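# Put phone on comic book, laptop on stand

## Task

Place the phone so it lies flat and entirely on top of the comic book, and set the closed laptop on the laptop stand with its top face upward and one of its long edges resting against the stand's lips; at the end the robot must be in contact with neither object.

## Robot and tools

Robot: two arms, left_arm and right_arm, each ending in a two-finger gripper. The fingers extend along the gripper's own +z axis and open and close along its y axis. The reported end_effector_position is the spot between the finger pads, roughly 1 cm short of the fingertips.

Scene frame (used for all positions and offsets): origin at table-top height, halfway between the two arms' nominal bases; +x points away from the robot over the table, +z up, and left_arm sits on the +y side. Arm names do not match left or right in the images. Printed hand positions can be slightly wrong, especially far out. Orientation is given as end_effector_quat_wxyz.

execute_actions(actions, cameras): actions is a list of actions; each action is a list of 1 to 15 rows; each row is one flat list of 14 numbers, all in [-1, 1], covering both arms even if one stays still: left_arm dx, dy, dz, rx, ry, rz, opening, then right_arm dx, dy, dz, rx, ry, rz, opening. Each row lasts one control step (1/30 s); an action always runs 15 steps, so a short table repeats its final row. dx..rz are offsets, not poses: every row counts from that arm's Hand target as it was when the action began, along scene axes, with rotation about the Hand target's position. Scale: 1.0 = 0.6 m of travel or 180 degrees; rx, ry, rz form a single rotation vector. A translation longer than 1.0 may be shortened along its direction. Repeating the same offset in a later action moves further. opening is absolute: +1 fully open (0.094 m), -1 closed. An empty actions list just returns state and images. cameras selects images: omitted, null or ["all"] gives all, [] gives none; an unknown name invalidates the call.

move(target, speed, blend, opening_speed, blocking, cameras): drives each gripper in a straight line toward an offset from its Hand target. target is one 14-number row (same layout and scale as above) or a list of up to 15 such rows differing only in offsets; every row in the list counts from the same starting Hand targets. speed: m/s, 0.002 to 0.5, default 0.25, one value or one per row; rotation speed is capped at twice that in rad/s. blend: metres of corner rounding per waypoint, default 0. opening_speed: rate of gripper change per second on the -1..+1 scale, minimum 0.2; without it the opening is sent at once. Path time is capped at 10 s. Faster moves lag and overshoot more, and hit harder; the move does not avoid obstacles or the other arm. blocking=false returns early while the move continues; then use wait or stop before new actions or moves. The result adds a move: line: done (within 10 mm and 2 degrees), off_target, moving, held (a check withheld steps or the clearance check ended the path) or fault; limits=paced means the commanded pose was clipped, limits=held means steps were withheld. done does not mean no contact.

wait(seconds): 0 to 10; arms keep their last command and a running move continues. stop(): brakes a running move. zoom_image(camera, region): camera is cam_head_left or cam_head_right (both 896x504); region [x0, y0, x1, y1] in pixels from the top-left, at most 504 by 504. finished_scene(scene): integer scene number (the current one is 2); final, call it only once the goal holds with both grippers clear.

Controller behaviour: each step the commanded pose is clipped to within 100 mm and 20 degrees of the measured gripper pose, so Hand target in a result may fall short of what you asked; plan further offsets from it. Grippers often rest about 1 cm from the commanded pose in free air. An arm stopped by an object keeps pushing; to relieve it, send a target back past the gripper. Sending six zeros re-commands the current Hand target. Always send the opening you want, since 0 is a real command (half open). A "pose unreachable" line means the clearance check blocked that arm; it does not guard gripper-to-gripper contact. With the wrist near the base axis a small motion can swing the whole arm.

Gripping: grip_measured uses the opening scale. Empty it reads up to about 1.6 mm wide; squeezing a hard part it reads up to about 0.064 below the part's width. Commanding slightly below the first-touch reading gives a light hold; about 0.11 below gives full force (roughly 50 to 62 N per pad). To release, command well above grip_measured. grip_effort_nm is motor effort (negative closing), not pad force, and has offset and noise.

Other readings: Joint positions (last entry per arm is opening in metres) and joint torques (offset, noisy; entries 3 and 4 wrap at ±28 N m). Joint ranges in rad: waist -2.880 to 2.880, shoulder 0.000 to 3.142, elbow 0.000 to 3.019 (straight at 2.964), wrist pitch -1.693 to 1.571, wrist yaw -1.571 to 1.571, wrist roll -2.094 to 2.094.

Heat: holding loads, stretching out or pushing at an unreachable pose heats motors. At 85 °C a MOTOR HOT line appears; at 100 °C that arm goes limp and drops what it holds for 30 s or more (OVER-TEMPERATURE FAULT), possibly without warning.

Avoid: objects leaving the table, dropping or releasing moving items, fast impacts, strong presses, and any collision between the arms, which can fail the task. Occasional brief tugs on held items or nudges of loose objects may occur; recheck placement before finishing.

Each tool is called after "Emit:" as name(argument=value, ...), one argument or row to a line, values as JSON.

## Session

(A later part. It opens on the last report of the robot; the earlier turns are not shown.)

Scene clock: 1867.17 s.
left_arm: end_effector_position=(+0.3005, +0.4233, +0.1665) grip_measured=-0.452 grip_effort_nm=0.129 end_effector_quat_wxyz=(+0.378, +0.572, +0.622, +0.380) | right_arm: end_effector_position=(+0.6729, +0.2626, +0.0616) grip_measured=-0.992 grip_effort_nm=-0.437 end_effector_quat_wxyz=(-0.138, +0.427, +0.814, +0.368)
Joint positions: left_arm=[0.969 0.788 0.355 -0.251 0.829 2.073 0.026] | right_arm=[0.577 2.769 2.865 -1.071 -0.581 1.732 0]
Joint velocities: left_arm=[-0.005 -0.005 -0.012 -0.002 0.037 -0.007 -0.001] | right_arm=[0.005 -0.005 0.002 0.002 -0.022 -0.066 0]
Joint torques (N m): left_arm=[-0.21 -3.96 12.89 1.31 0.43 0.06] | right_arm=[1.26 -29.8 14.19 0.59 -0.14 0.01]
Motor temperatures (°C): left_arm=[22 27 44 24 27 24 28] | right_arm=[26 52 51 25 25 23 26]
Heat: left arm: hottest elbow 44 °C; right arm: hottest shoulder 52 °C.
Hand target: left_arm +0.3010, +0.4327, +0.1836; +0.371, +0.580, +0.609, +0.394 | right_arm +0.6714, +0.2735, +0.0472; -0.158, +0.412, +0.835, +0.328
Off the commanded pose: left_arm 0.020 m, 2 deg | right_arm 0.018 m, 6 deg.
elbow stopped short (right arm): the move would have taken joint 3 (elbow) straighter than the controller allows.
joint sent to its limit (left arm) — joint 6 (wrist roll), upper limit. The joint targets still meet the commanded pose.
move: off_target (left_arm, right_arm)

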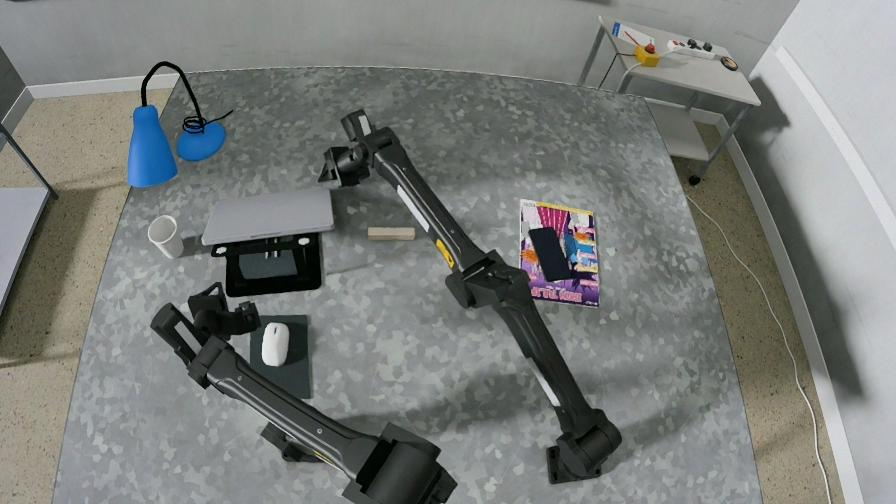

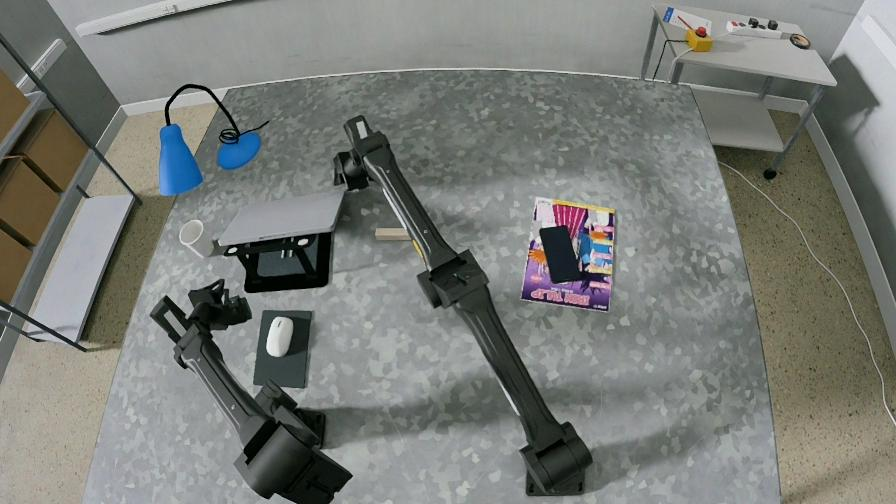

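Emit:
move(
  target=[0,0,0,0,0,0,-0.45,0.01,-0.06,0.0,0,0,0,-1],
  speed=0.1,
)

Emit:
move(
  target=[0,0,0,0,0,0,-0.45,-0.055,-0.0,-0.0,0,0,0,-1],
  speed=0.08,
)

Emit:
zoom_image(
  camera="cam_head_left",
  region=[200, 140, 370, 260],
)

Emit:
zoom_image(
  camera="cam_head_right",
  region=[200, 140, 370, 260],
)

Scene clock: 1876.30 s.
left_arm: end_effector_position=(+0.3005, +0.4233, +0.1665) grip_measured=-0.452 grip_effort_nm=0.125 end_effector_quat_wxyz=(+0.378, +0.572, +0.622, +0.380) | right_arm: end_effector_position=(+0.6676, +0.2400, +0.0527) grip_measured=-0.992 grip_effort_nm=-0.437 end_effector_quat_wxyz=(-0.153, +0.419, +0.828, +0.340)
Joint positions: left_arm=[0.969 0.788 0.355 -0.251 0.829 2.073 0.026] | right_arm=[0.555 2.769 2.865 -1.166 -0.604 1.656 0]
Joint velocities: left_arm=[-0.005 -0.005 0.002 -0.017 -0.022 -0.007 -0.001] | right_arm=[-0.005 0.015 -0.002 -0.002 0.022 -0.007 0.001]
Joint torques (N m): left_arm=[-0.32 -4.37 13.03 0.96 0.36 0.03] | right_arm=[-0.09 -30.39 14.04 0.49 -0.32 0.04]
Motor temperatures (°C): left_arm=[22 27 44 24 27 24 28] | right_arm=[26 51 51 25 24 23 26]
Heat: left arm: hottest elbow 44 °C; right arm: hottest shoulder 51 °C.
Hand target: left_arm +0.3010, +0.4327, +0.1836; +0.371, +0.580, +0.609, +0.394 | right_arm +0.6770, +0.2376, +0.0476; -0.158, +0.412, +0.835, +0.329
Off the commanded pose: left_arm 0.020 m, 2 deg | right_arm 0.012 m, 2 deg.
elbow stopped short (right arm): the move would have taken joint 3 (elbow) straighter than the controller allows.
joint sent to its limit (left arm) — joint 6 (wrist roll), upper limit. The joint targets still meet the commanded pose.
move: off_target (left_arm, right_arm)

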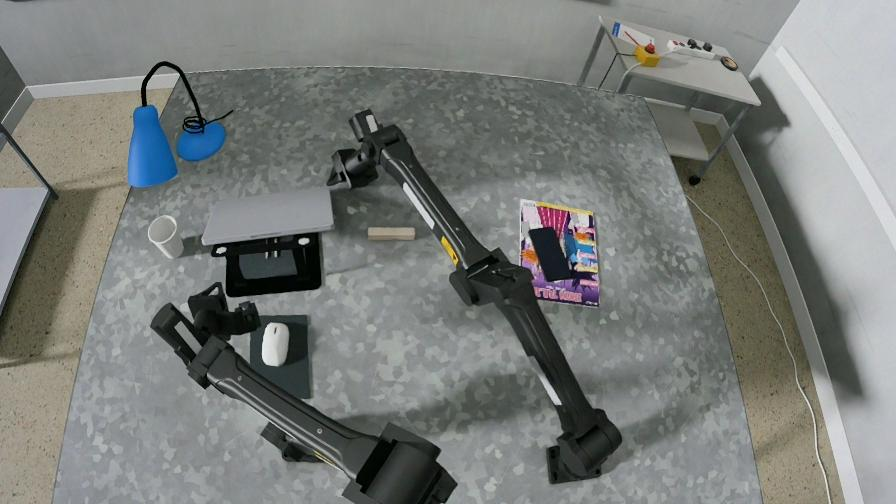

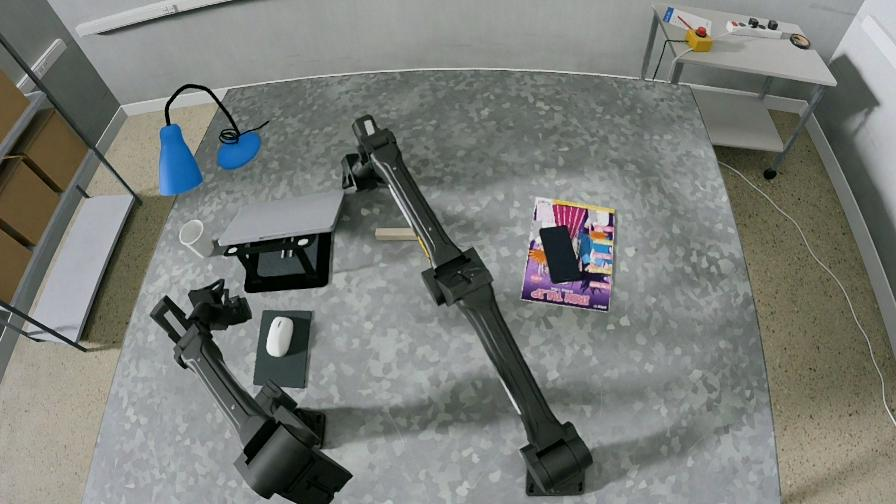

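Scene clock: 1877.80 s.
left_arm: end_effector_position=(+0.3005, +0.4233, +0.1665) grip_measured=-0.452 grip_effort_nm=0.129 end_effector_quat_wxyz=(+0.378, +0.572, +0.622, +0.380) | right_arm: end_effector_position=(+0.6499, +0.2293, +0.0392) grip_measured=-0.992 grip_effort_nm=-0.432 end_effector_quat_wxyz=(-0.160, +0.418, +0.834, +0.324)
Joint positions: left_arm=[0.969 0.788 0.355 -0.251 0.829 2.073 0.026] | right_arm=[0.556 2.638 2.583 -1.062 -0.604 1.634 0]
Joint velocities: left_arm=[-0.015 -0.005 -0.012 0.002 -0.007 0.022 0] | right_arm=[-0.015 -0.005 0.012 0.012 -0.022 0.007 0]
Joint torques (N m): left_arm=[-0.21 -4.19 13.07 1.09 0.47 0] | right_arm=[1.44 -34.9 8.2 1.21 -0.24 0.18]
Motor temperatures (°C): left_arm=[22 27 44 24 27 24 28] | right_arm=[26 51 51 25 24 23 26]
Heat: left arm: hottest elbow 44 °C; right arm: hottest shoulder 51 °C.
Hand target: left_arm +0.3010, +0.4327, +0.1836; +0.371, +0.580, +0.609, +0.394 | right_arm +0.6441, +0.2381, +0.0477; -0.158, +0.412, +0.835, +0.329
Off the commanded pose: left_arm 0.020 m, 2 deg | right_arm 0.013 m, 1 deg.
joint sent to its limit (left arm) — joint 6 (wrist roll), upper limit. The joint targets still meet the commanded pose.
move: off_target (left_arm, right_arm)

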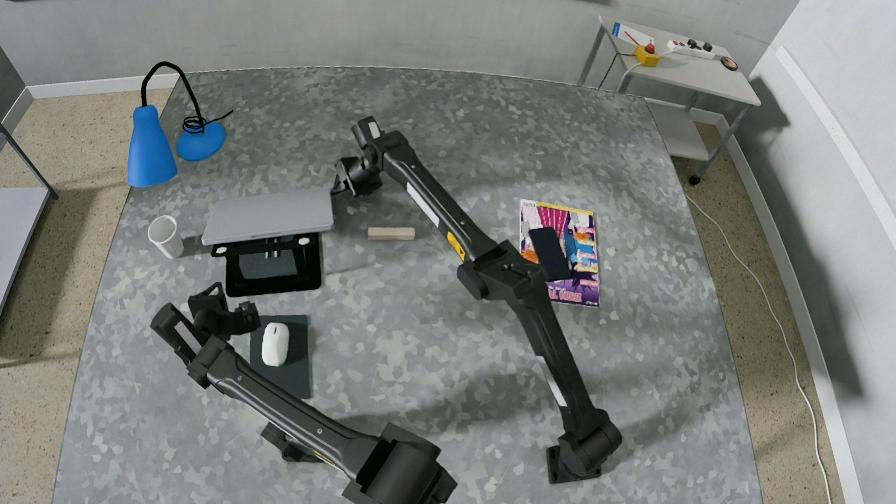

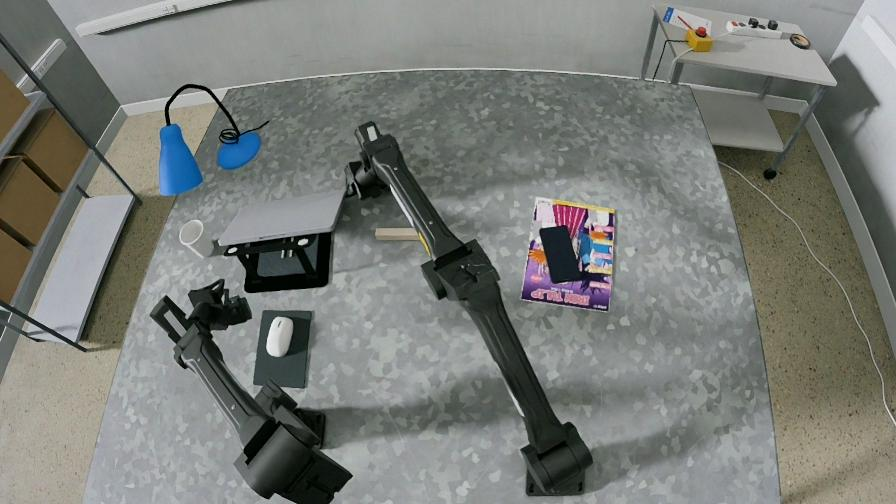

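Scaled by 2.965.

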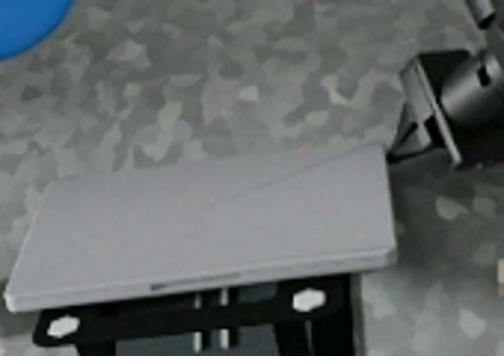

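Scaled by 2.965.

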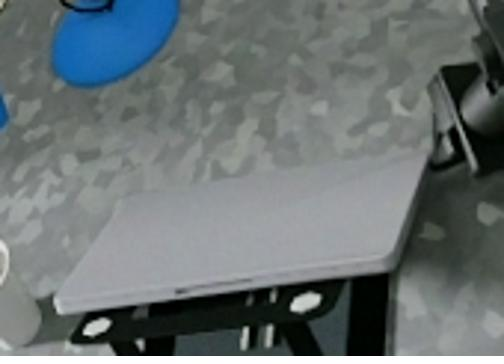

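Emit:
move(
  target=[0,0,0,0,0,0,-0.45,0.1,0.0,0.02,0,0,0,-1],
  speed=0.1,
)

Emit:
move(
  target=[0,0,0,0,0,0,-0.45,0.0,0.11,-0.02,0,0,0,-1],
  speed=0.1,
)

Emit:
zoom_image(
  camera="cam_head_left",
  region=[200, 140, 370, 260],
)

Emit:
zoom_image(
  camera="cam_head_right",
  region=[200, 140, 370, 260],
)

Scene clock: 1884.10 s.
left_arm: end_effector_position=(+0.3005, +0.4233, +0.1665) grip_measured=-0.452 grip_effort_nm=0.129 end_effector_quat_wxyz=(+0.378, +0.572, +0.622, +0.380) | right_arm: end_effector_position=(+0.6888, +0.2386, +0.0673) grip_measured=-0.992 grip_effort_nm=-0.432 end_effector_quat_wxyz=(-0.132, +0.422, +0.816, +0.373)
Joint positions: left_arm=[0.969 0.788 0.355 -0.251 0.829 2.073 0.026] | right_arm=[0.542 2.762 2.866 -1.084 -0.599 1.689 0]
Joint velocities: left_arm=[0.005 -0.015 -0.002 -0.007 0.066 -0.037 0] | right_arm=[-0.015 -0.005 -0.012 -0.002 -0.037 -0.066 -0.001]
Joint torques (N m): left_arm=[-0.03 -4.66 13.05 1.06 0.4 -0.01] | right_arm=[-0.21 -29.86 14.17 1.47 -0.15 0.19]
Motor temperatures (°C): left_arm=[22 27 44 24 27 24 28] | right_arm=[26 52 52 25 24 23 26]
Heat: left arm: hottest elbow 44 °C; right arm: hottest shoulder 52 °C.
Hand target: left_arm +0.3010, +0.4327, +0.1836; +0.371, +0.580, +0.609, +0.394 | right_arm +0.7040, +0.2372, +0.0593; -0.157, +0.412, +0.835, +0.328
Off the commanded pose: left_arm 0.020 m, 2 deg | right_arm 0.017 m, 6 deg.
elbow stopped short (right arm): the move would have taken joint 3 (elbow) straighter than the controller allows.
joint sent to its limit (left arm) — joint 6 (wrist roll), upper limit. The joint targets still meet the commanded pose.
move: off_target (left_arm, right_arm)

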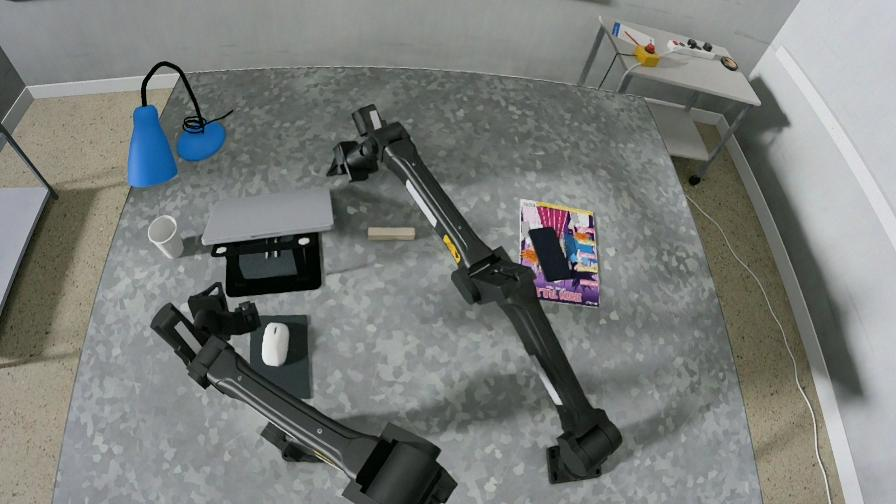

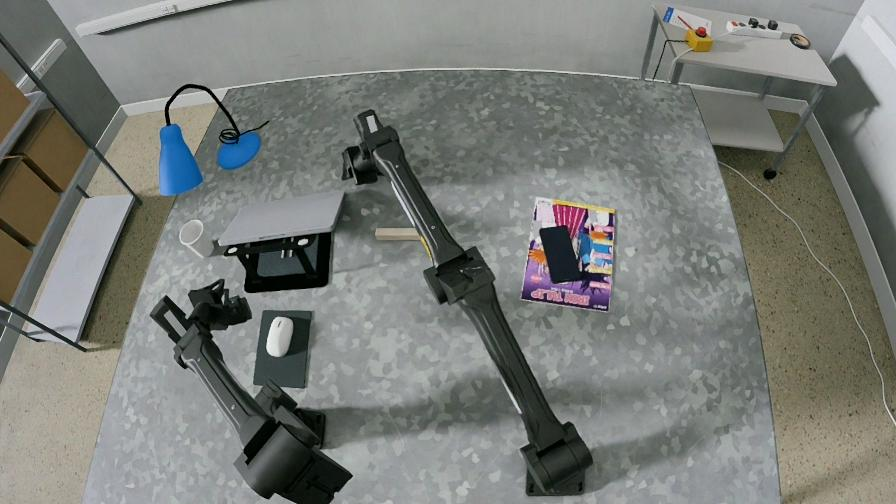

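Scene clock: 1885.83 s.
left_arm: end_effector_position=(+0.3005, +0.4233, +0.1665) grip_measured=-0.452 grip_effort_nm=0.125 end_effector_quat_wxyz=(+0.378, +0.572, +0.622, +0.380) | right_arm: end_effector_position=(+0.6965, +0.2964, +0.0587) grip_measured=-0.992 grip_effort_nm=-0.432 end_effector_quat_wxyz=(-0.098, +0.431, +0.784, +0.434)
Joint positions: left_arm=[0.969 0.788 0.355 -0.251 0.829 2.073 0.026] | right_arm=[0.601 2.806 2.866 -0.833 -0.528 1.839 0]
Joint velocities: left_arm=[-0.015 -0.005 0.002 0.002 0.022 -0.007 0.001] | right_arm=[0.005 -0.024 -0.007 0.002 0.037 0.051 -0.001]
Joint torques (N m): left_arm=[-0.44 -4.31 13.11 1.26 0.42 0.06] | right_arm=[0.67 -30.04 14.24 1.77 -0.1 0.19]
Motor temperatures (°C): left_arm=[22 27 44 24 27 24 28] | right_arm=[26 52 52 25 24 23 26]
Heat: left arm: hottest elbow 44 °C; right arm: hottest shoulder 52 °C.
Hand target: left_arm +0.3010, +0.4327, +0.1836; +0.371, +0.580, +0.609, +0.394 | right_arm +0.7043, +0.3030, +0.0464; -0.157, +0.412, +0.836, +0.327
Off the commanded pose: left_arm 0.020 m, 2 deg | right_arm 0.015 m, 15 deg.
elbow stopped short (right arm): the move would have taken joint 3 (elbow) straighter than the controller allows.
joint sent to its limit (left arm) — joint 6 (wrist roll), upper limit. The joint targets still meet the commanded pose.
move: off_target (left_arm, right_arm)

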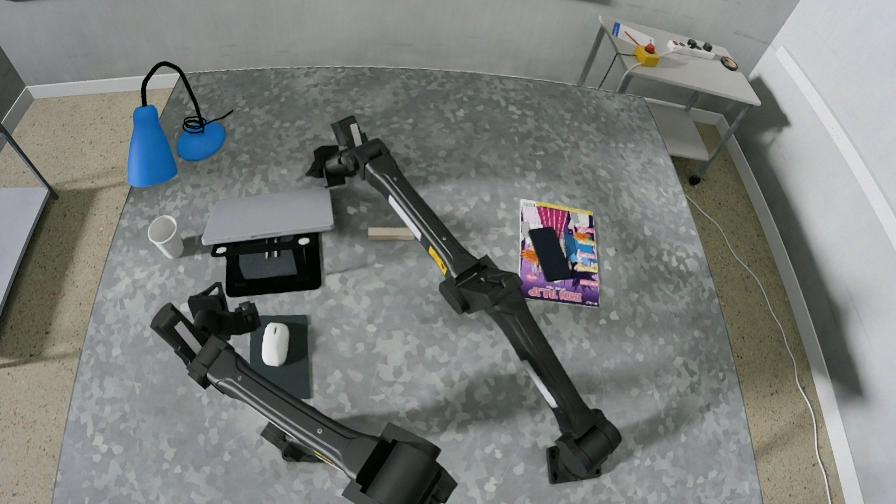

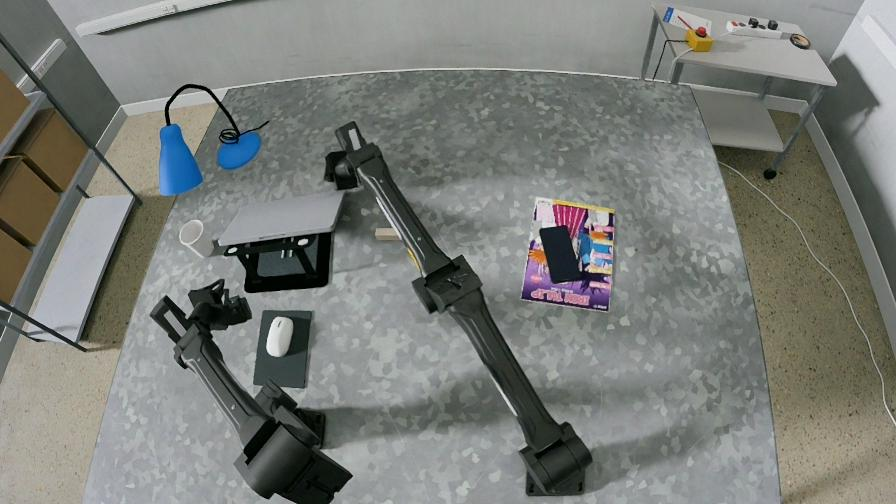

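Scaled by 2.965.

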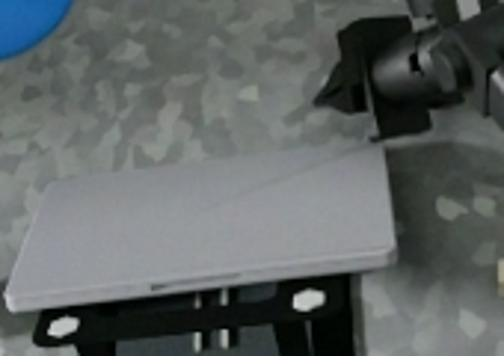

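Scaled by 2.965.

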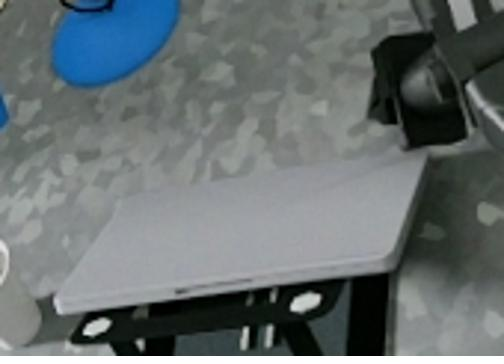

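Emit:
move(
  target=[0,0,0,0,0,0,-0.45,-0.035,-0.045,0.0,0,0,0,-1],
  speed=0.1,
)

Emit:
zoom_image(
  camera="cam_head_left",
  region=[200, 140, 370, 260],
)

Emit:
zoom_image(
  camera="cam_head_right",
  region=[200, 140, 370, 260],
)

Scene clock: 1890.60 s.
left_arm: end_effector_position=(+0.3005, +0.4233, +0.1665) grip_measured=-0.452 grip_effort_nm=0.129 end_effector_quat_wxyz=(+0.378, +0.572, +0.622, +0.380) | right_arm: end_effector_position=(+0.6719, +0.2847, +0.0457) grip_measured=-0.992 grip_effort_nm=-0.437 end_effector_quat_wxyz=(-0.128, +0.418, +0.812, +0.385)
Joint positions: left_arm=[0.969 0.788 0.355 -0.251 0.829 2.073 0.026] | right_arm=[0.6 2.806 2.881 -0.995 -0.568 1.753 0]
Joint velocities: left_arm=[-0.005 -0.005 0.002 0.002 0.081 -0.051 0] | right_arm=[-0.005 0.005 -0.027 -0.002 -0.066 0.066 -0.001]
Joint torques (N m): left_arm=[-0.15 -4.19 13.01 1.13 0.41 0.11] | right_arm=[-0.5 -32.26 13.16 0.36 -0.27 0.11]
Motor temperatures (°C): left_arm=[22 27 44 24 27 24 28] | right_arm=[26 52 52 25 24 23 26]
Heat: left arm: hottest elbow 44 °C; right arm: hottest shoulder 52 °C.
Hand target: left_arm +0.3010, +0.4327, +0.1836; +0.371, +0.580, +0.609, +0.394 | right_arm +0.6832, +0.2764, +0.0468; -0.158, +0.412, +0.835, +0.328
Off the commanded pose: left_arm 0.020 m, 2 deg | right_arm 0.014 m, 8 deg.
elbow stopped short (right arm): the move would have taken joint 3 (elbow) straighter than the controller allows.
joint sent to its limit (left arm) — joint 6 (wrist roll), upper limit. The joint targets still meet the commanded pose.
move: off_target (left_arm, right_arm)

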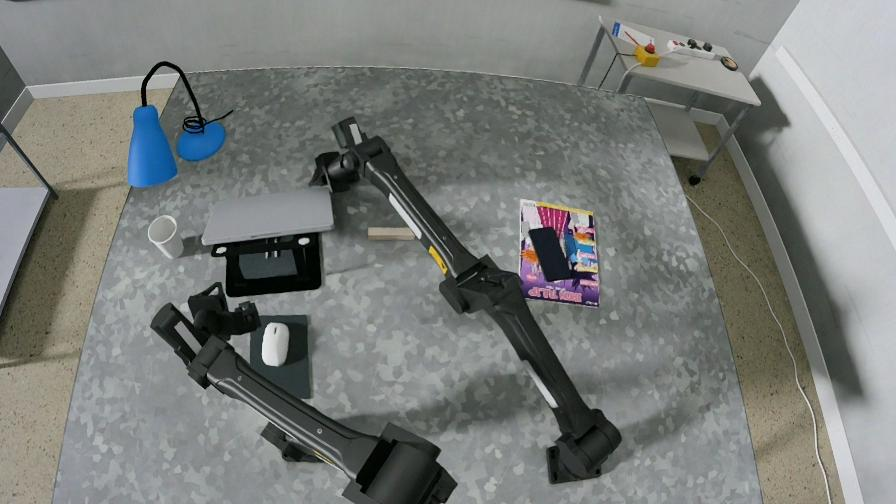

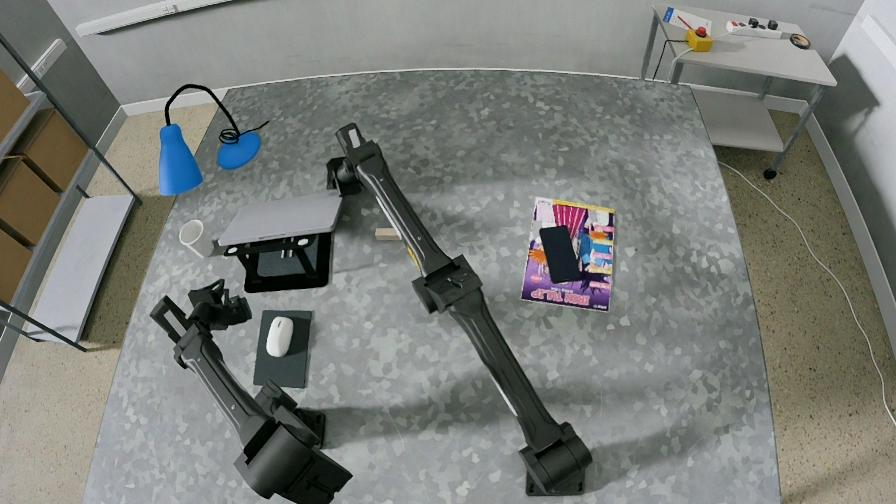

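Scaled by 2.965.

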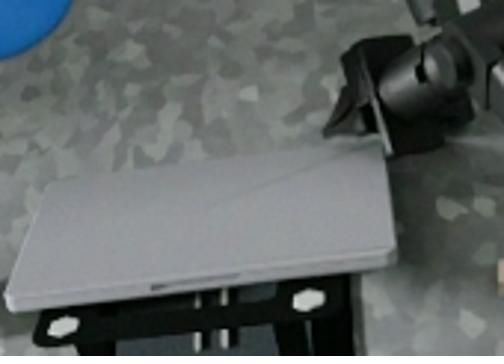

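Scaled by 2.965.

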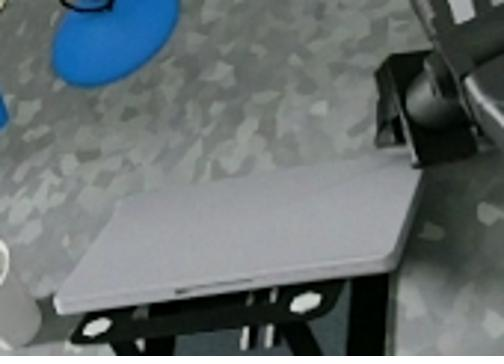

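Emit:
move(
  target=[0,0,0,0,0,0,-0.45,-0.0,-0.022,0.0,0,0,0,-1],
  speed=0.08,
  cameras=[],
)

Emit:
move(
  target=[0,0,0,0,0,0,-0.45,-0.06,0,0.01,0,0,0,-1],
  speed=0.06,
)

Emit:
zoom_image(
  camera="cam_head_left",
  region=[200, 140, 370, 260],
)

Emit:
zoom_image(
  camera="cam_head_right",
  region=[200, 140, 370, 260],
)

Scene clock: 1896.43 s.
left_arm: end_effector_position=(+0.3005, +0.4233, +0.1665) grip_measured=-0.452 grip_effort_nm=0.129 end_effector_quat_wxyz=(+0.378, +0.572, +0.622, +0.380) | right_arm: end_effector_position=(+0.6683, +0.2764, +0.0436) grip_measured=-0.992 grip_effort_nm=-0.432 end_effector_quat_wxyz=(-0.137, +0.414, +0.819, +0.373)
Joint positions: left_arm=[0.969 0.788 0.355 -0.251 0.829 2.073 0.026] | right_arm=[0.592 2.806 2.887 -1.043 -0.583 1.722 0]
Joint velocities: left_arm=[0.005 -0.005 0.007 -0.007 -0.037 0.066 0] | right_arm=[-0.005 -0.005 -0.022 -0.007 0.007 -0.022 -0.001]
Joint torques (N m): left_arm=[-0.5 -4.89 13.22 1.28 0.38 0.06] | right_arm=[-0.97 -32.56 12.67 0.31 -0.21 0.11]
Motor temperatures (°C): left_arm=[22 27 44 24 27 24 28] | right_arm=[26 55 52 25 24 23 26]
Heat: left arm: hottest elbow 44 °C; right arm: hottest shoulder 55 °C.
Hand target: left_arm +0.3010, +0.4327, +0.1836; +0.371, +0.580, +0.609, +0.394 | right_arm +0.6830, +0.2633, +0.0470; -0.158, +0.412, +0.835, +0.328
Off the commanded pose: left_arm 0.020 m, 2 deg | right_arm 0.020 m, 6 deg.
elbow stopped short (right arm): the move would have taken joint 3 (elbow) straighter than the controller allows.
joint sent to its limit (left arm) — joint 6 (wrist roll), upper limit. The joint targets still meet the commanded pose.
move: off_target (left_arm, right_arm)
No camera images: "cameras" was empty.

Scene clock: 1898.03 s.
left_arm: end_effector_position=(+0.3005, +0.4233, +0.1665) grip_measured=-0.452 grip_effort_nm=0.129 end_effector_quat_wxyz=(+0.378, +0.572, +0.622, +0.380) | right_arm: end_effector_position=(+0.6522, +0.2619, +0.0526) grip_measured=-0.992 grip_effort_nm=-0.427 end_effector_quat_wxyz=(-0.153, +0.416, +0.831, +0.336)
Joint positions: left_arm=[0.969 0.788 0.355 -0.251 0.829 2.073 0.026] | right_arm=[0.588 2.779 2.887 -1.172 -0.588 1.677 0]
Joint velocities: left_arm=[-0.015 0.005 0.007 -0.012 -0.022 0.022 -0.001] | right_arm=[-0.024 -0.005 -0.027 0.007 -0.051 -0.066 0.001]
Joint torques (N m): left_arm=[-0.5 -4.72 13.11 1.03 0.39 0.01] | right_arm=[0.85 -33.14 11.29 -0.18 -0.35 0.07]
Motor temperatures (°C): left_arm=[22 27 44 24 27 24 28] | right_arm=[26 55 52 25 24 23 26]
Heat: left arm: hottest elbow 44 °C; right arm: hottest shoulder 55 °C.
Hand target: left_arm +0.3010, +0.4327, +0.1836; +0.371, +0.580, +0.609, +0.394 | right_arm +0.6475, +0.2639, +0.0533; -0.158, +0.413, +0.835, +0.329
Off the commanded pose: left_arm 0.020 m, 2 deg | right_arm 0.005 m, 1 deg.
joint sent to its limit (left arm) — joint 6 (wrist roll), upper limit. The joint targets still meet the commanded pose.
move: off_target (left_arm)

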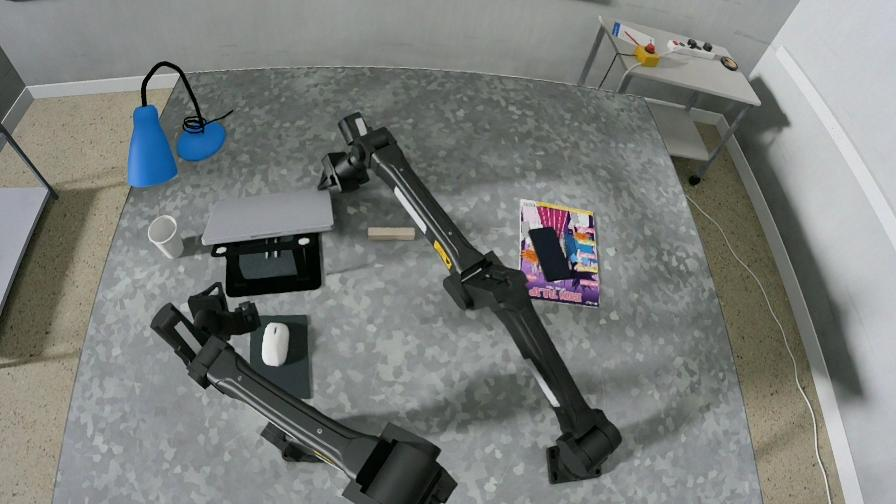

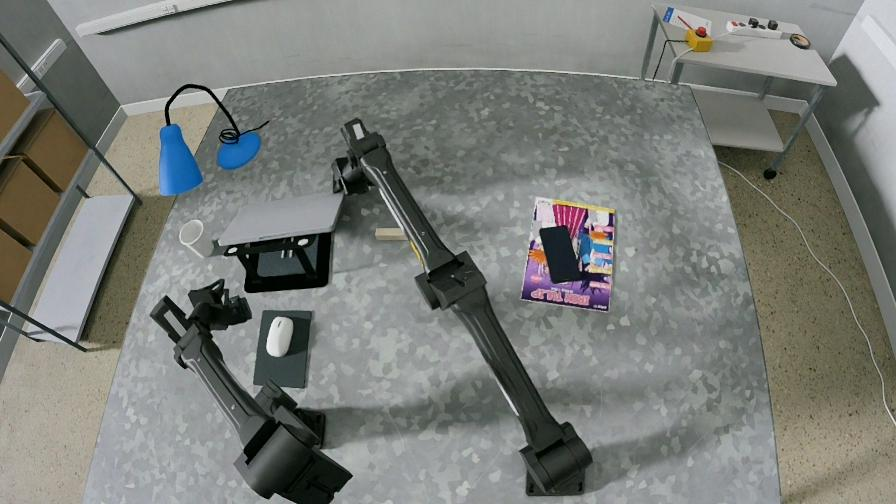

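Scaled by 2.965.

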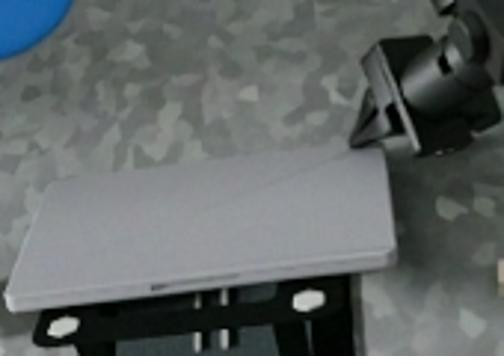

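Scaled by 2.965.

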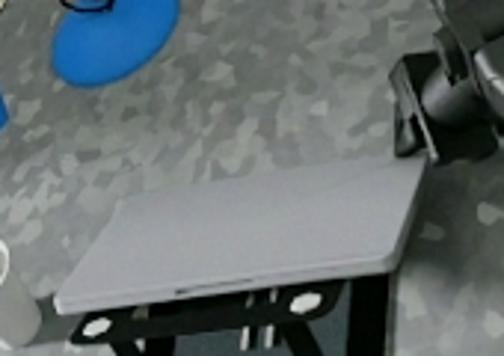

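Emit:
move(
  target=[0,0,0,0,0,0,-0.45,-0.045,0,0,0,0,0,-1],
  speed=0.05,
)

Emit:
zoom_image(
  camera="cam_head_left",
  region=[200, 140, 370, 260],
)

Emit:
zoom_image(
  camera="cam_head_right",
  region=[200, 140, 370, 260],
)

Scene clock: 1901.40 s.
left_arm: end_effector_position=(+0.3005, +0.4233, +0.1665) grip_measured=-0.452 grip_effort_nm=0.129 end_effector_quat_wxyz=(+0.378, +0.572, +0.622, +0.380) | right_arm: end_effector_position=(+0.6352, +0.2528, +0.0643) grip_measured=-0.992 grip_effort_nm=-0.432 end_effector_quat_wxyz=(-0.151, +0.414, +0.832, +0.337)
Joint positions: left_arm=[0.969 0.788 0.355 -0.251 0.829 2.073 0.026] | right_arm=[0.591 2.579 2.523 -1.004 -0.586 1.677 0]
Joint velocities: left_arm=[-0.005 -0.005 -0.012 0.002 0.051 0.022 -0.001] | right_arm=[-0.005 -0.005 -0.002 -0.002 -0.022 -0.066 0]
Joint torques (N m): left_arm=[-0.38 -4.37 13.01 0.96 0.46 0.05] | right_arm=[2.14 -32.73 7.68 1.16 -0.15 0.21]
Motor temperatures (°C): left_arm=[22 27 44 24 27 24 28] | right_arm=[26 56 52 25 24 23 26]
Heat: left arm: hottest elbow 44 °C; right arm: hottest shoulder 56 °C.
Hand target: left_arm +0.3010, +0.4327, +0.1836; +0.371, +0.580, +0.609, +0.394 | right_arm +0.6203, +0.2645, +0.0537; -0.159, +0.412, +0.835, +0.329
Off the commanded pose: left_arm 0.020 m, 2 deg | right_arm 0.021 m, 1 deg.
joint sent to its limit (left arm) — joint 6 (wrist roll), upper limit. The joint targets still meet the commanded pose.
move: off_target (left_arm, right_arm)

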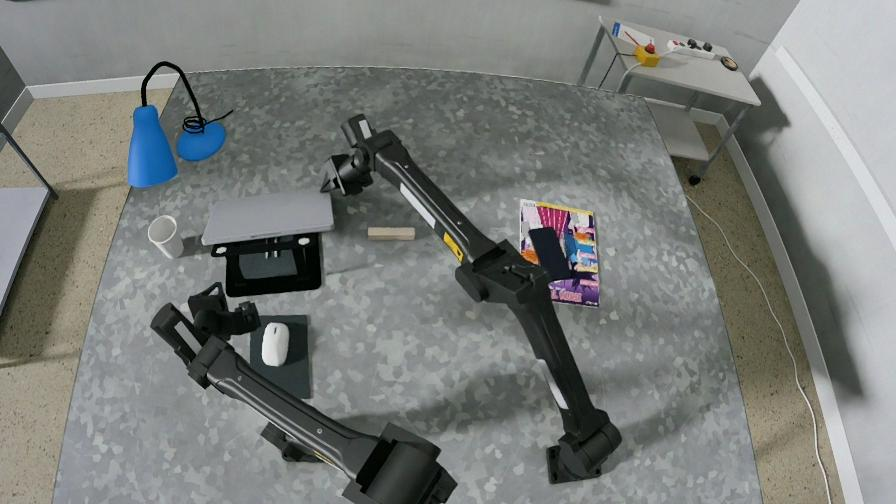

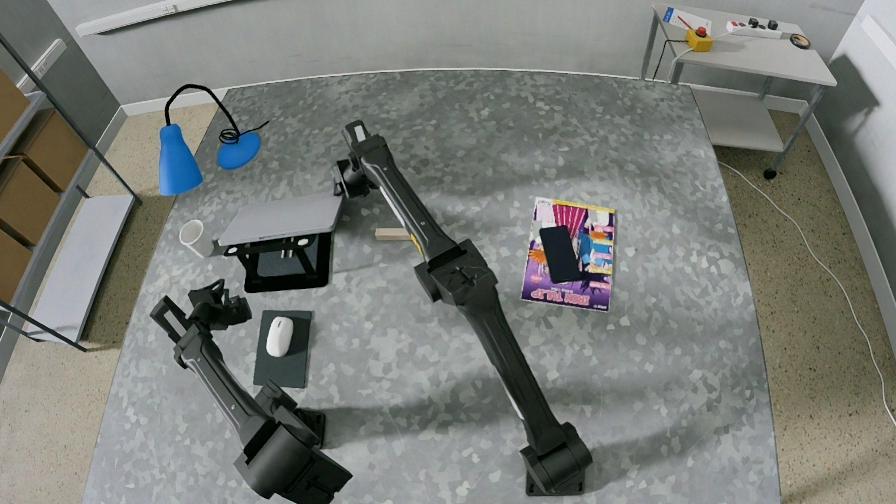

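Scaled by 2.965.

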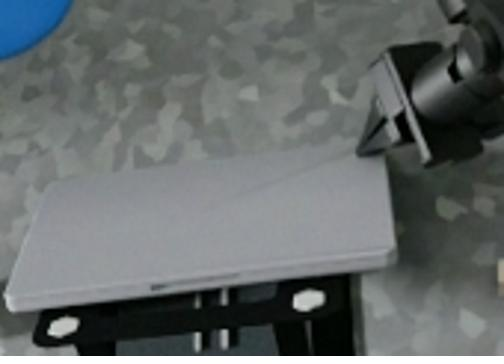

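Scaled by 2.965.

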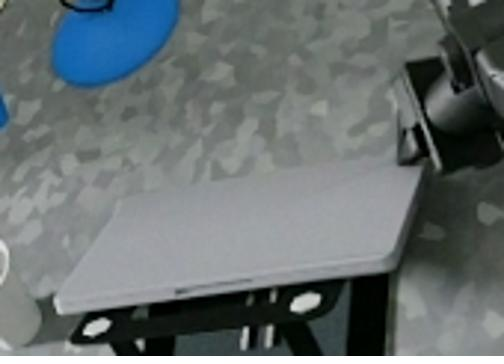

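Emit:
move(
  target=[0,0,0,0,0,0,-0.45,0.075,0.0,0.01,0,0,0,-1],
  speed=0.1,
  cameras=[],
)

Emit:
move(
  target=[0,0,0,0,0,0,-0.45,0.01,0.0,-0.04,0,0,0,-1],
  speed=0.08,
  cameras=[],
)

Scene clock: 1907.00 s.
left_arm: end_effector_position=(+0.3005, +0.4233, +0.1665) grip_measured=-0.452 grip_effort_nm=0.129 end_effector_quat_wxyz=(+0.378, +0.572, +0.622, +0.380) | right_arm: end_effector_position=(+0.6552, +0.2666, +0.0731) grip_measured=-0.992 grip_effort_nm=-0.432 end_effector_quat_wxyz=(-0.145, +0.411, +0.828, +0.352)
Joint positions: left_arm=[0.969 0.788 0.355 -0.251 0.829 2.073 0.026] | right_arm=[0.591 2.748 2.866 -1.139 -0.587 1.687 0]
Joint velocities: left_arm=[-0.005 -0.005 0.002 -0.002 0.037 -0.022 0.001] | right_arm=[-0.005 0.005 0.002 -0.017 0.007 -0.037 0.001]
Joint torques (N m): left_arm=[-0.26 -4.37 13 1.11 0.47 0.06] | right_arm=[-0.03 -29.63 13.98 0.58 -0.26 0.19]
Motor temperatures (°C): left_arm=[22 27 44 24 27 24 28] | right_arm=[26 55 53 25 24 23 26]
Heat: left arm: hottest elbow 44 °C; right arm: hottest shoulder 55 °C.
Hand target: left_arm +0.3010, +0.4327, +0.1836; +0.371, +0.580, +0.609, +0.394 | right_arm +0.6653, +0.2638, +0.0594; -0.158, +0.412, +0.835, +0.328
Off the commanded pose: left_arm 0.020 m, 2 deg | right_arm 0.017 m, 3 deg.
elbow stopped short (right arm): the move would have taken joint 3 (elbow) straighter than the controller allows.
joint sent to its limit (left arm) — joint 6 (wrist roll), upper limit. The joint targets still meet the commanded pose.
move: off_target (left_arm, right_arm)
No camera images: "cameras" was empty.

Scene clock: 1907.97 s.
left_arm: end_effector_position=(+0.3005, +0.4233, +0.1665) grip_measured=-0.452 grip_effort_nm=0.129 end_effector_quat_wxyz=(+0.378, +0.572, +0.622, +0.380) | right_arm: end_effector_position=(+0.6570, +0.2647, +0.0544) grip_measured=-0.992 grip_effort_nm=-0.427 end_effector_quat_wxyz=(-0.149, +0.414, +0.828, +0.348)
Joint positions: left_arm=[0.969 0.788 0.355 -0.251 0.829 2.073 0.026] | right_arm=[0.587 2.772 2.869 -1.131 -0.59 1.687 0]
Joint velocities: left_arm=[-0.005 0.015 0.002 0.012 0.037 -0.022 0.001] | right_arm=[-0.015 -0.005 -0.007 -0.002 0.022 0.095 -0.001]
Joint torques (N m): left_arm=[0.44 -4.72 13.23 1.07 0.43 0] | right_arm=[-0.15 -28.86 13.71 1.31 -0.2 0.16]
Motor temperatures (°C): left_arm=[22 27 44 24 27 24 28] | right_arm=[26 55 53 25 24 23 26]
Heat: left arm: hottest elbow 44 °C; right arm: hottest shoulder 55 °C.
Hand target: left_arm +0.3010, +0.4327, +0.1836; +0.371, +0.580, +0.609, +0.394 | right_arm +0.6712, +0.2633, +0.0354; -0.158, +0.412, +0.835, +0.329
Off the commanded pose: left_arm 0.020 m, 2 deg | right_arm 0.024 m, 3 deg.
elbow stopped short (right arm): the move would have taken joint 3 (elbow) straighter than the controller allows.
joint sent to its limit (left arm) — joint 6 (wrist roll), upper limit. The joint targets still meet the commanded pose.
move: off_target (left_arm, right_arm)
No camera images: "cameras" was empty.

Emit:
move(
  target=[0,0,0,0,0,0,-0.45,0.04,0.0,0.04,0,0,0,-1],
  speed=0.1,
  cameras=[],
)

Emit:
move(
  target=[0,0,0,0,0,0,-0.45,0.03,0.0,0.0,0,0,0,-1],
  speed=0.08,
  cameras=[],
)

Emit:
move(
  target=[0,0,0,0,0,0,-0.45,0.0,0.0,-0.04,0,0,0,-1],
  speed=0.08,
)

Emit:
zoom_image(
  camera="cam_head_left",
  region=[200, 140, 370, 260],
)

Emit:
zoom_image(
  camera="cam_head_right",
  region=[200, 140, 370, 260],
)

Scene clock: 1912.70 s.
left_arm: end_effector_position=(+0.3005, +0.4233, +0.1665) grip_measured=-0.452 grip_effort_nm=0.129 end_effector_quat_wxyz=(+0.378, +0.572, +0.622, +0.380) | right_arm: end_effector_position=(+0.6803, +0.2646, +0.0651) grip_measured=-0.992 grip_effort_nm=-0.432 end_effector_quat_wxyz=(-0.129, +0.423, +0.812, +0.383)
Joint positions: left_arm=[0.969 0.788 0.355 -0.251 0.829 2.073 0.026] | right_arm=[0.575 2.772 2.869 -1.034 -0.579 1.735 0]
Joint velocities: left_arm=[-0.005 -0.015 0.012 -0.012 0.051 -0.007 0] | right_arm=[0.005 0.005 -0.002 -0.002 -0.007 0.007 0]
Joint torques (N m): left_arm=[-0.56 -4.6 13.22 1.36 0.41 0.1] | right_arm=[-0.15 -30.45 13.94 1.35 -0.14 0.2]
Motor temperatures (°C): left_arm=[22 27 44 24 27 24 28] | right_arm=[26 55 54 25 24 23 26]
Heat: left arm: hottest elbow 44 °C; right arm: hottest shoulder 55 °C.
Hand target: left_arm +0.3010, +0.4327, +0.1836; +0.371, +0.580, +0.609, +0.394 | right_arm +0.6952, +0.2633, +0.0593; -0.157, +0.412, +0.836, +0.328
Off the commanded pose: left_arm 0.020 m, 2 deg | right_arm 0.016 m, 8 deg.
elbow stopped short (right arm): the move would have taken joint 3 (elbow) straighter than the controller allows.
joint sent to its limit (left arm) — joint 6 (wrist roll), upper limit. The joint targets still meet the commanded pose.
move: off_target (left_arm, right_arm)
No camera images: "cameras" was empty.

Scene clock: 1914.33 s.
left_arm: end_effector_position=(+0.3005, +0.4233, +0.1665) grip_measured=-0.452 grip_effort_nm=0.129 end_effector_quat_wxyz=(+0.378, +0.572, +0.622, +0.380) | right_arm: end_effector_position=(+0.6971, +0.2658, +0.0753) grip_measured=-0.992 grip_effort_nm=-0.432 end_effector_quat_wxyz=(-0.112, +0.424, +0.799, +0.411)
Joint positions: left_arm=[0.969 0.788 0.355 -0.251 0.829 2.073 0.026] | right_arm=[0.567 2.772 2.869 -0.955 -0.571 1.765 0]
Joint velocities: left_arm=[-0.015 -0.005 0.007 -0.012 0.037 -0.022 -0.001] | right_arm=[0.005 -0.005 0.017 0.002 -0.037 -0.022 0]
Joint torques (N m): left_arm=[0.09 -4.37 13.11 1.07 0.45 0.01] | right_arm=[-0.26 -29.68 14.09 1.68 -0.12 0.16]
Motor temperatures (°C): left_arm=[22 27 44 24 27 24 28] | right_arm=[26 55 54 25 24 23 26]
Heat: left arm: hottest elbow 44 °C; right arm: hottest shoulder 55 °C.
Hand target: left_arm +0.3010, +0.4327, +0.1836; +0.371, +0.580, +0.609, +0.394 | right_arm +0.7130, +0.2629, +0.0591; -0.157, +0.412, +0.836, +0.328
Off the commanded pose: left_arm 0.020 m, 2 deg | right_arm 0.023 m, 12 deg.
elbow stopped short (right arm): the move would have taken joint 3 (elbow) straighter than the controller allows.
joint sent to its limit (left arm) — joint 6 (wrist roll), upper limit. The joint targets still meet the commanded pose.
move: off_target (left_arm, right_arm)
No camera images: "cameras" was empty.

Scene clock: 1916.20 s.
left_arm: end_effector_position=(+0.3005, +0.4233, +0.1665) grip_measured=-0.452 grip_effort_nm=0.129 end_effector_quat_wxyz=(+0.378, +0.572, +0.622, +0.380) | right_arm: end_effector_position=(+0.6972, +0.2658, +0.0512) grip_measured=-0.992 grip_effort_nm=-0.432 end_effector_quat_wxyz=(-0.115, +0.427, +0.800, +0.405)
Joint positions: left_arm=[0.969 0.788 0.355 -0.251 0.829 2.073 0.026] | right_arm=[0.567 2.801 2.869 -0.943 -0.571 1.765 0]
Joint velocities: left_arm=[-0.005 -0.005 0.002 0.012 -0.022 0.051 0.001] | right_arm=[0.005 -0.005 0.002 0.002 -0.022 -0.095 -0.001]
Joint torques (N m): left_arm=[-0.5 -4.66 13.03 1.16 0.46 0.01] | right_arm=[-0.21 -29.98 14.08 1.54 -0.17 0.11]
Motor temperatures (°C): left_arm=[22 27 44 24 27 24 28] | right_arm=[26 55 55 25 24 23 26]
Heat: left arm: hottest elbow 44 °C; right arm: hottest shoulder 55 °C.
Hand target: left_arm +0.3010, +0.4327, +0.1836; +0.371, +0.580, +0.609, +0.394 | right_arm +0.7127, +0.2627, +0.0351; -0.157, +0.412, +0.836, +0.328
Off the commanded pose: left_arm 0.020 m, 2 deg | right_arm 0.023 m, 11 deg.
elbow stopped short (right arm): the move would have taken joint 3 (elbow) straighter than the controller allows.
joint sent to its limit (left arm) — joint 6 (wrist roll), upper limit. The joint targets still meet the commanded pose.
move: off_target (left_arm, right_arm)

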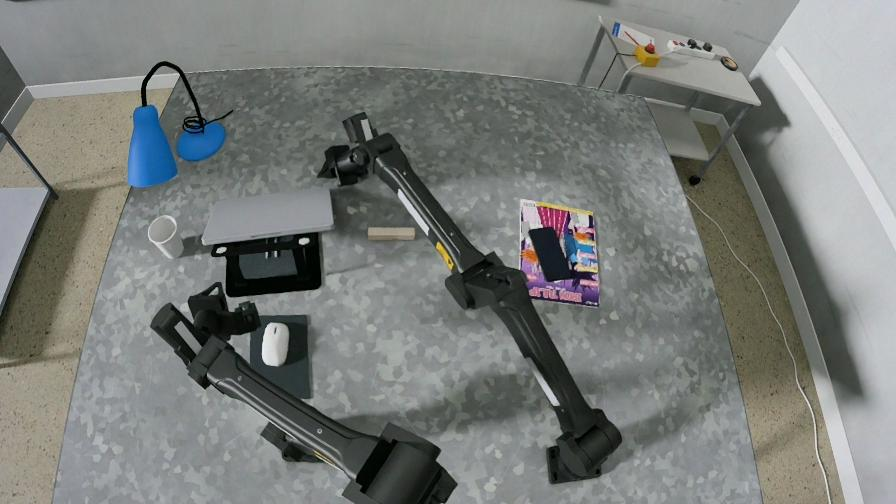

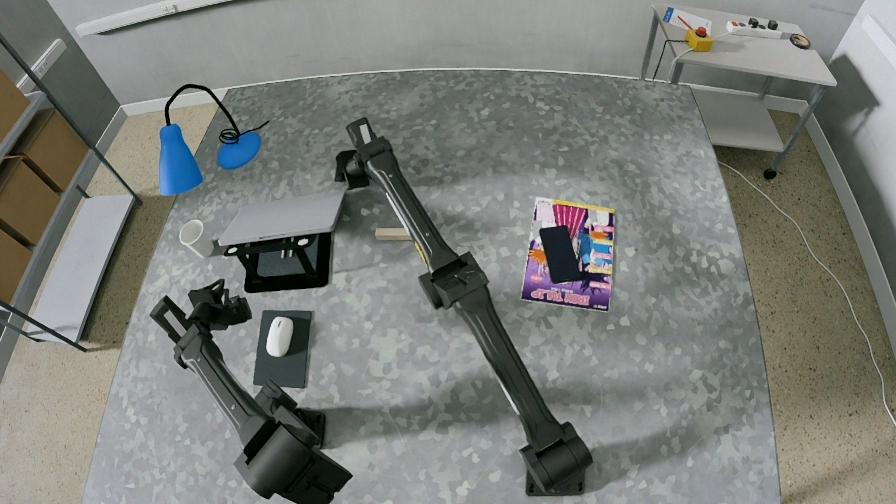

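Scaled by 2.965.

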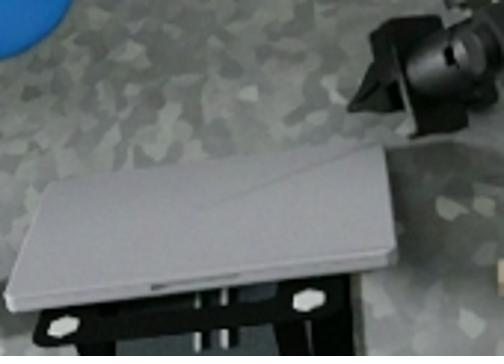

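Scaled by 2.965.

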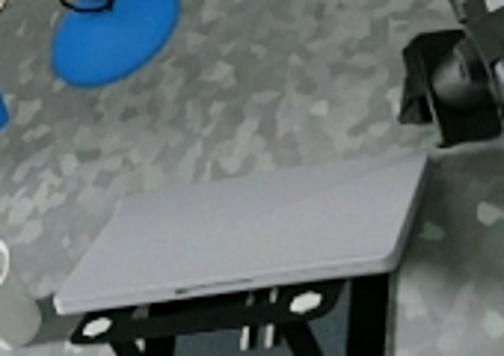

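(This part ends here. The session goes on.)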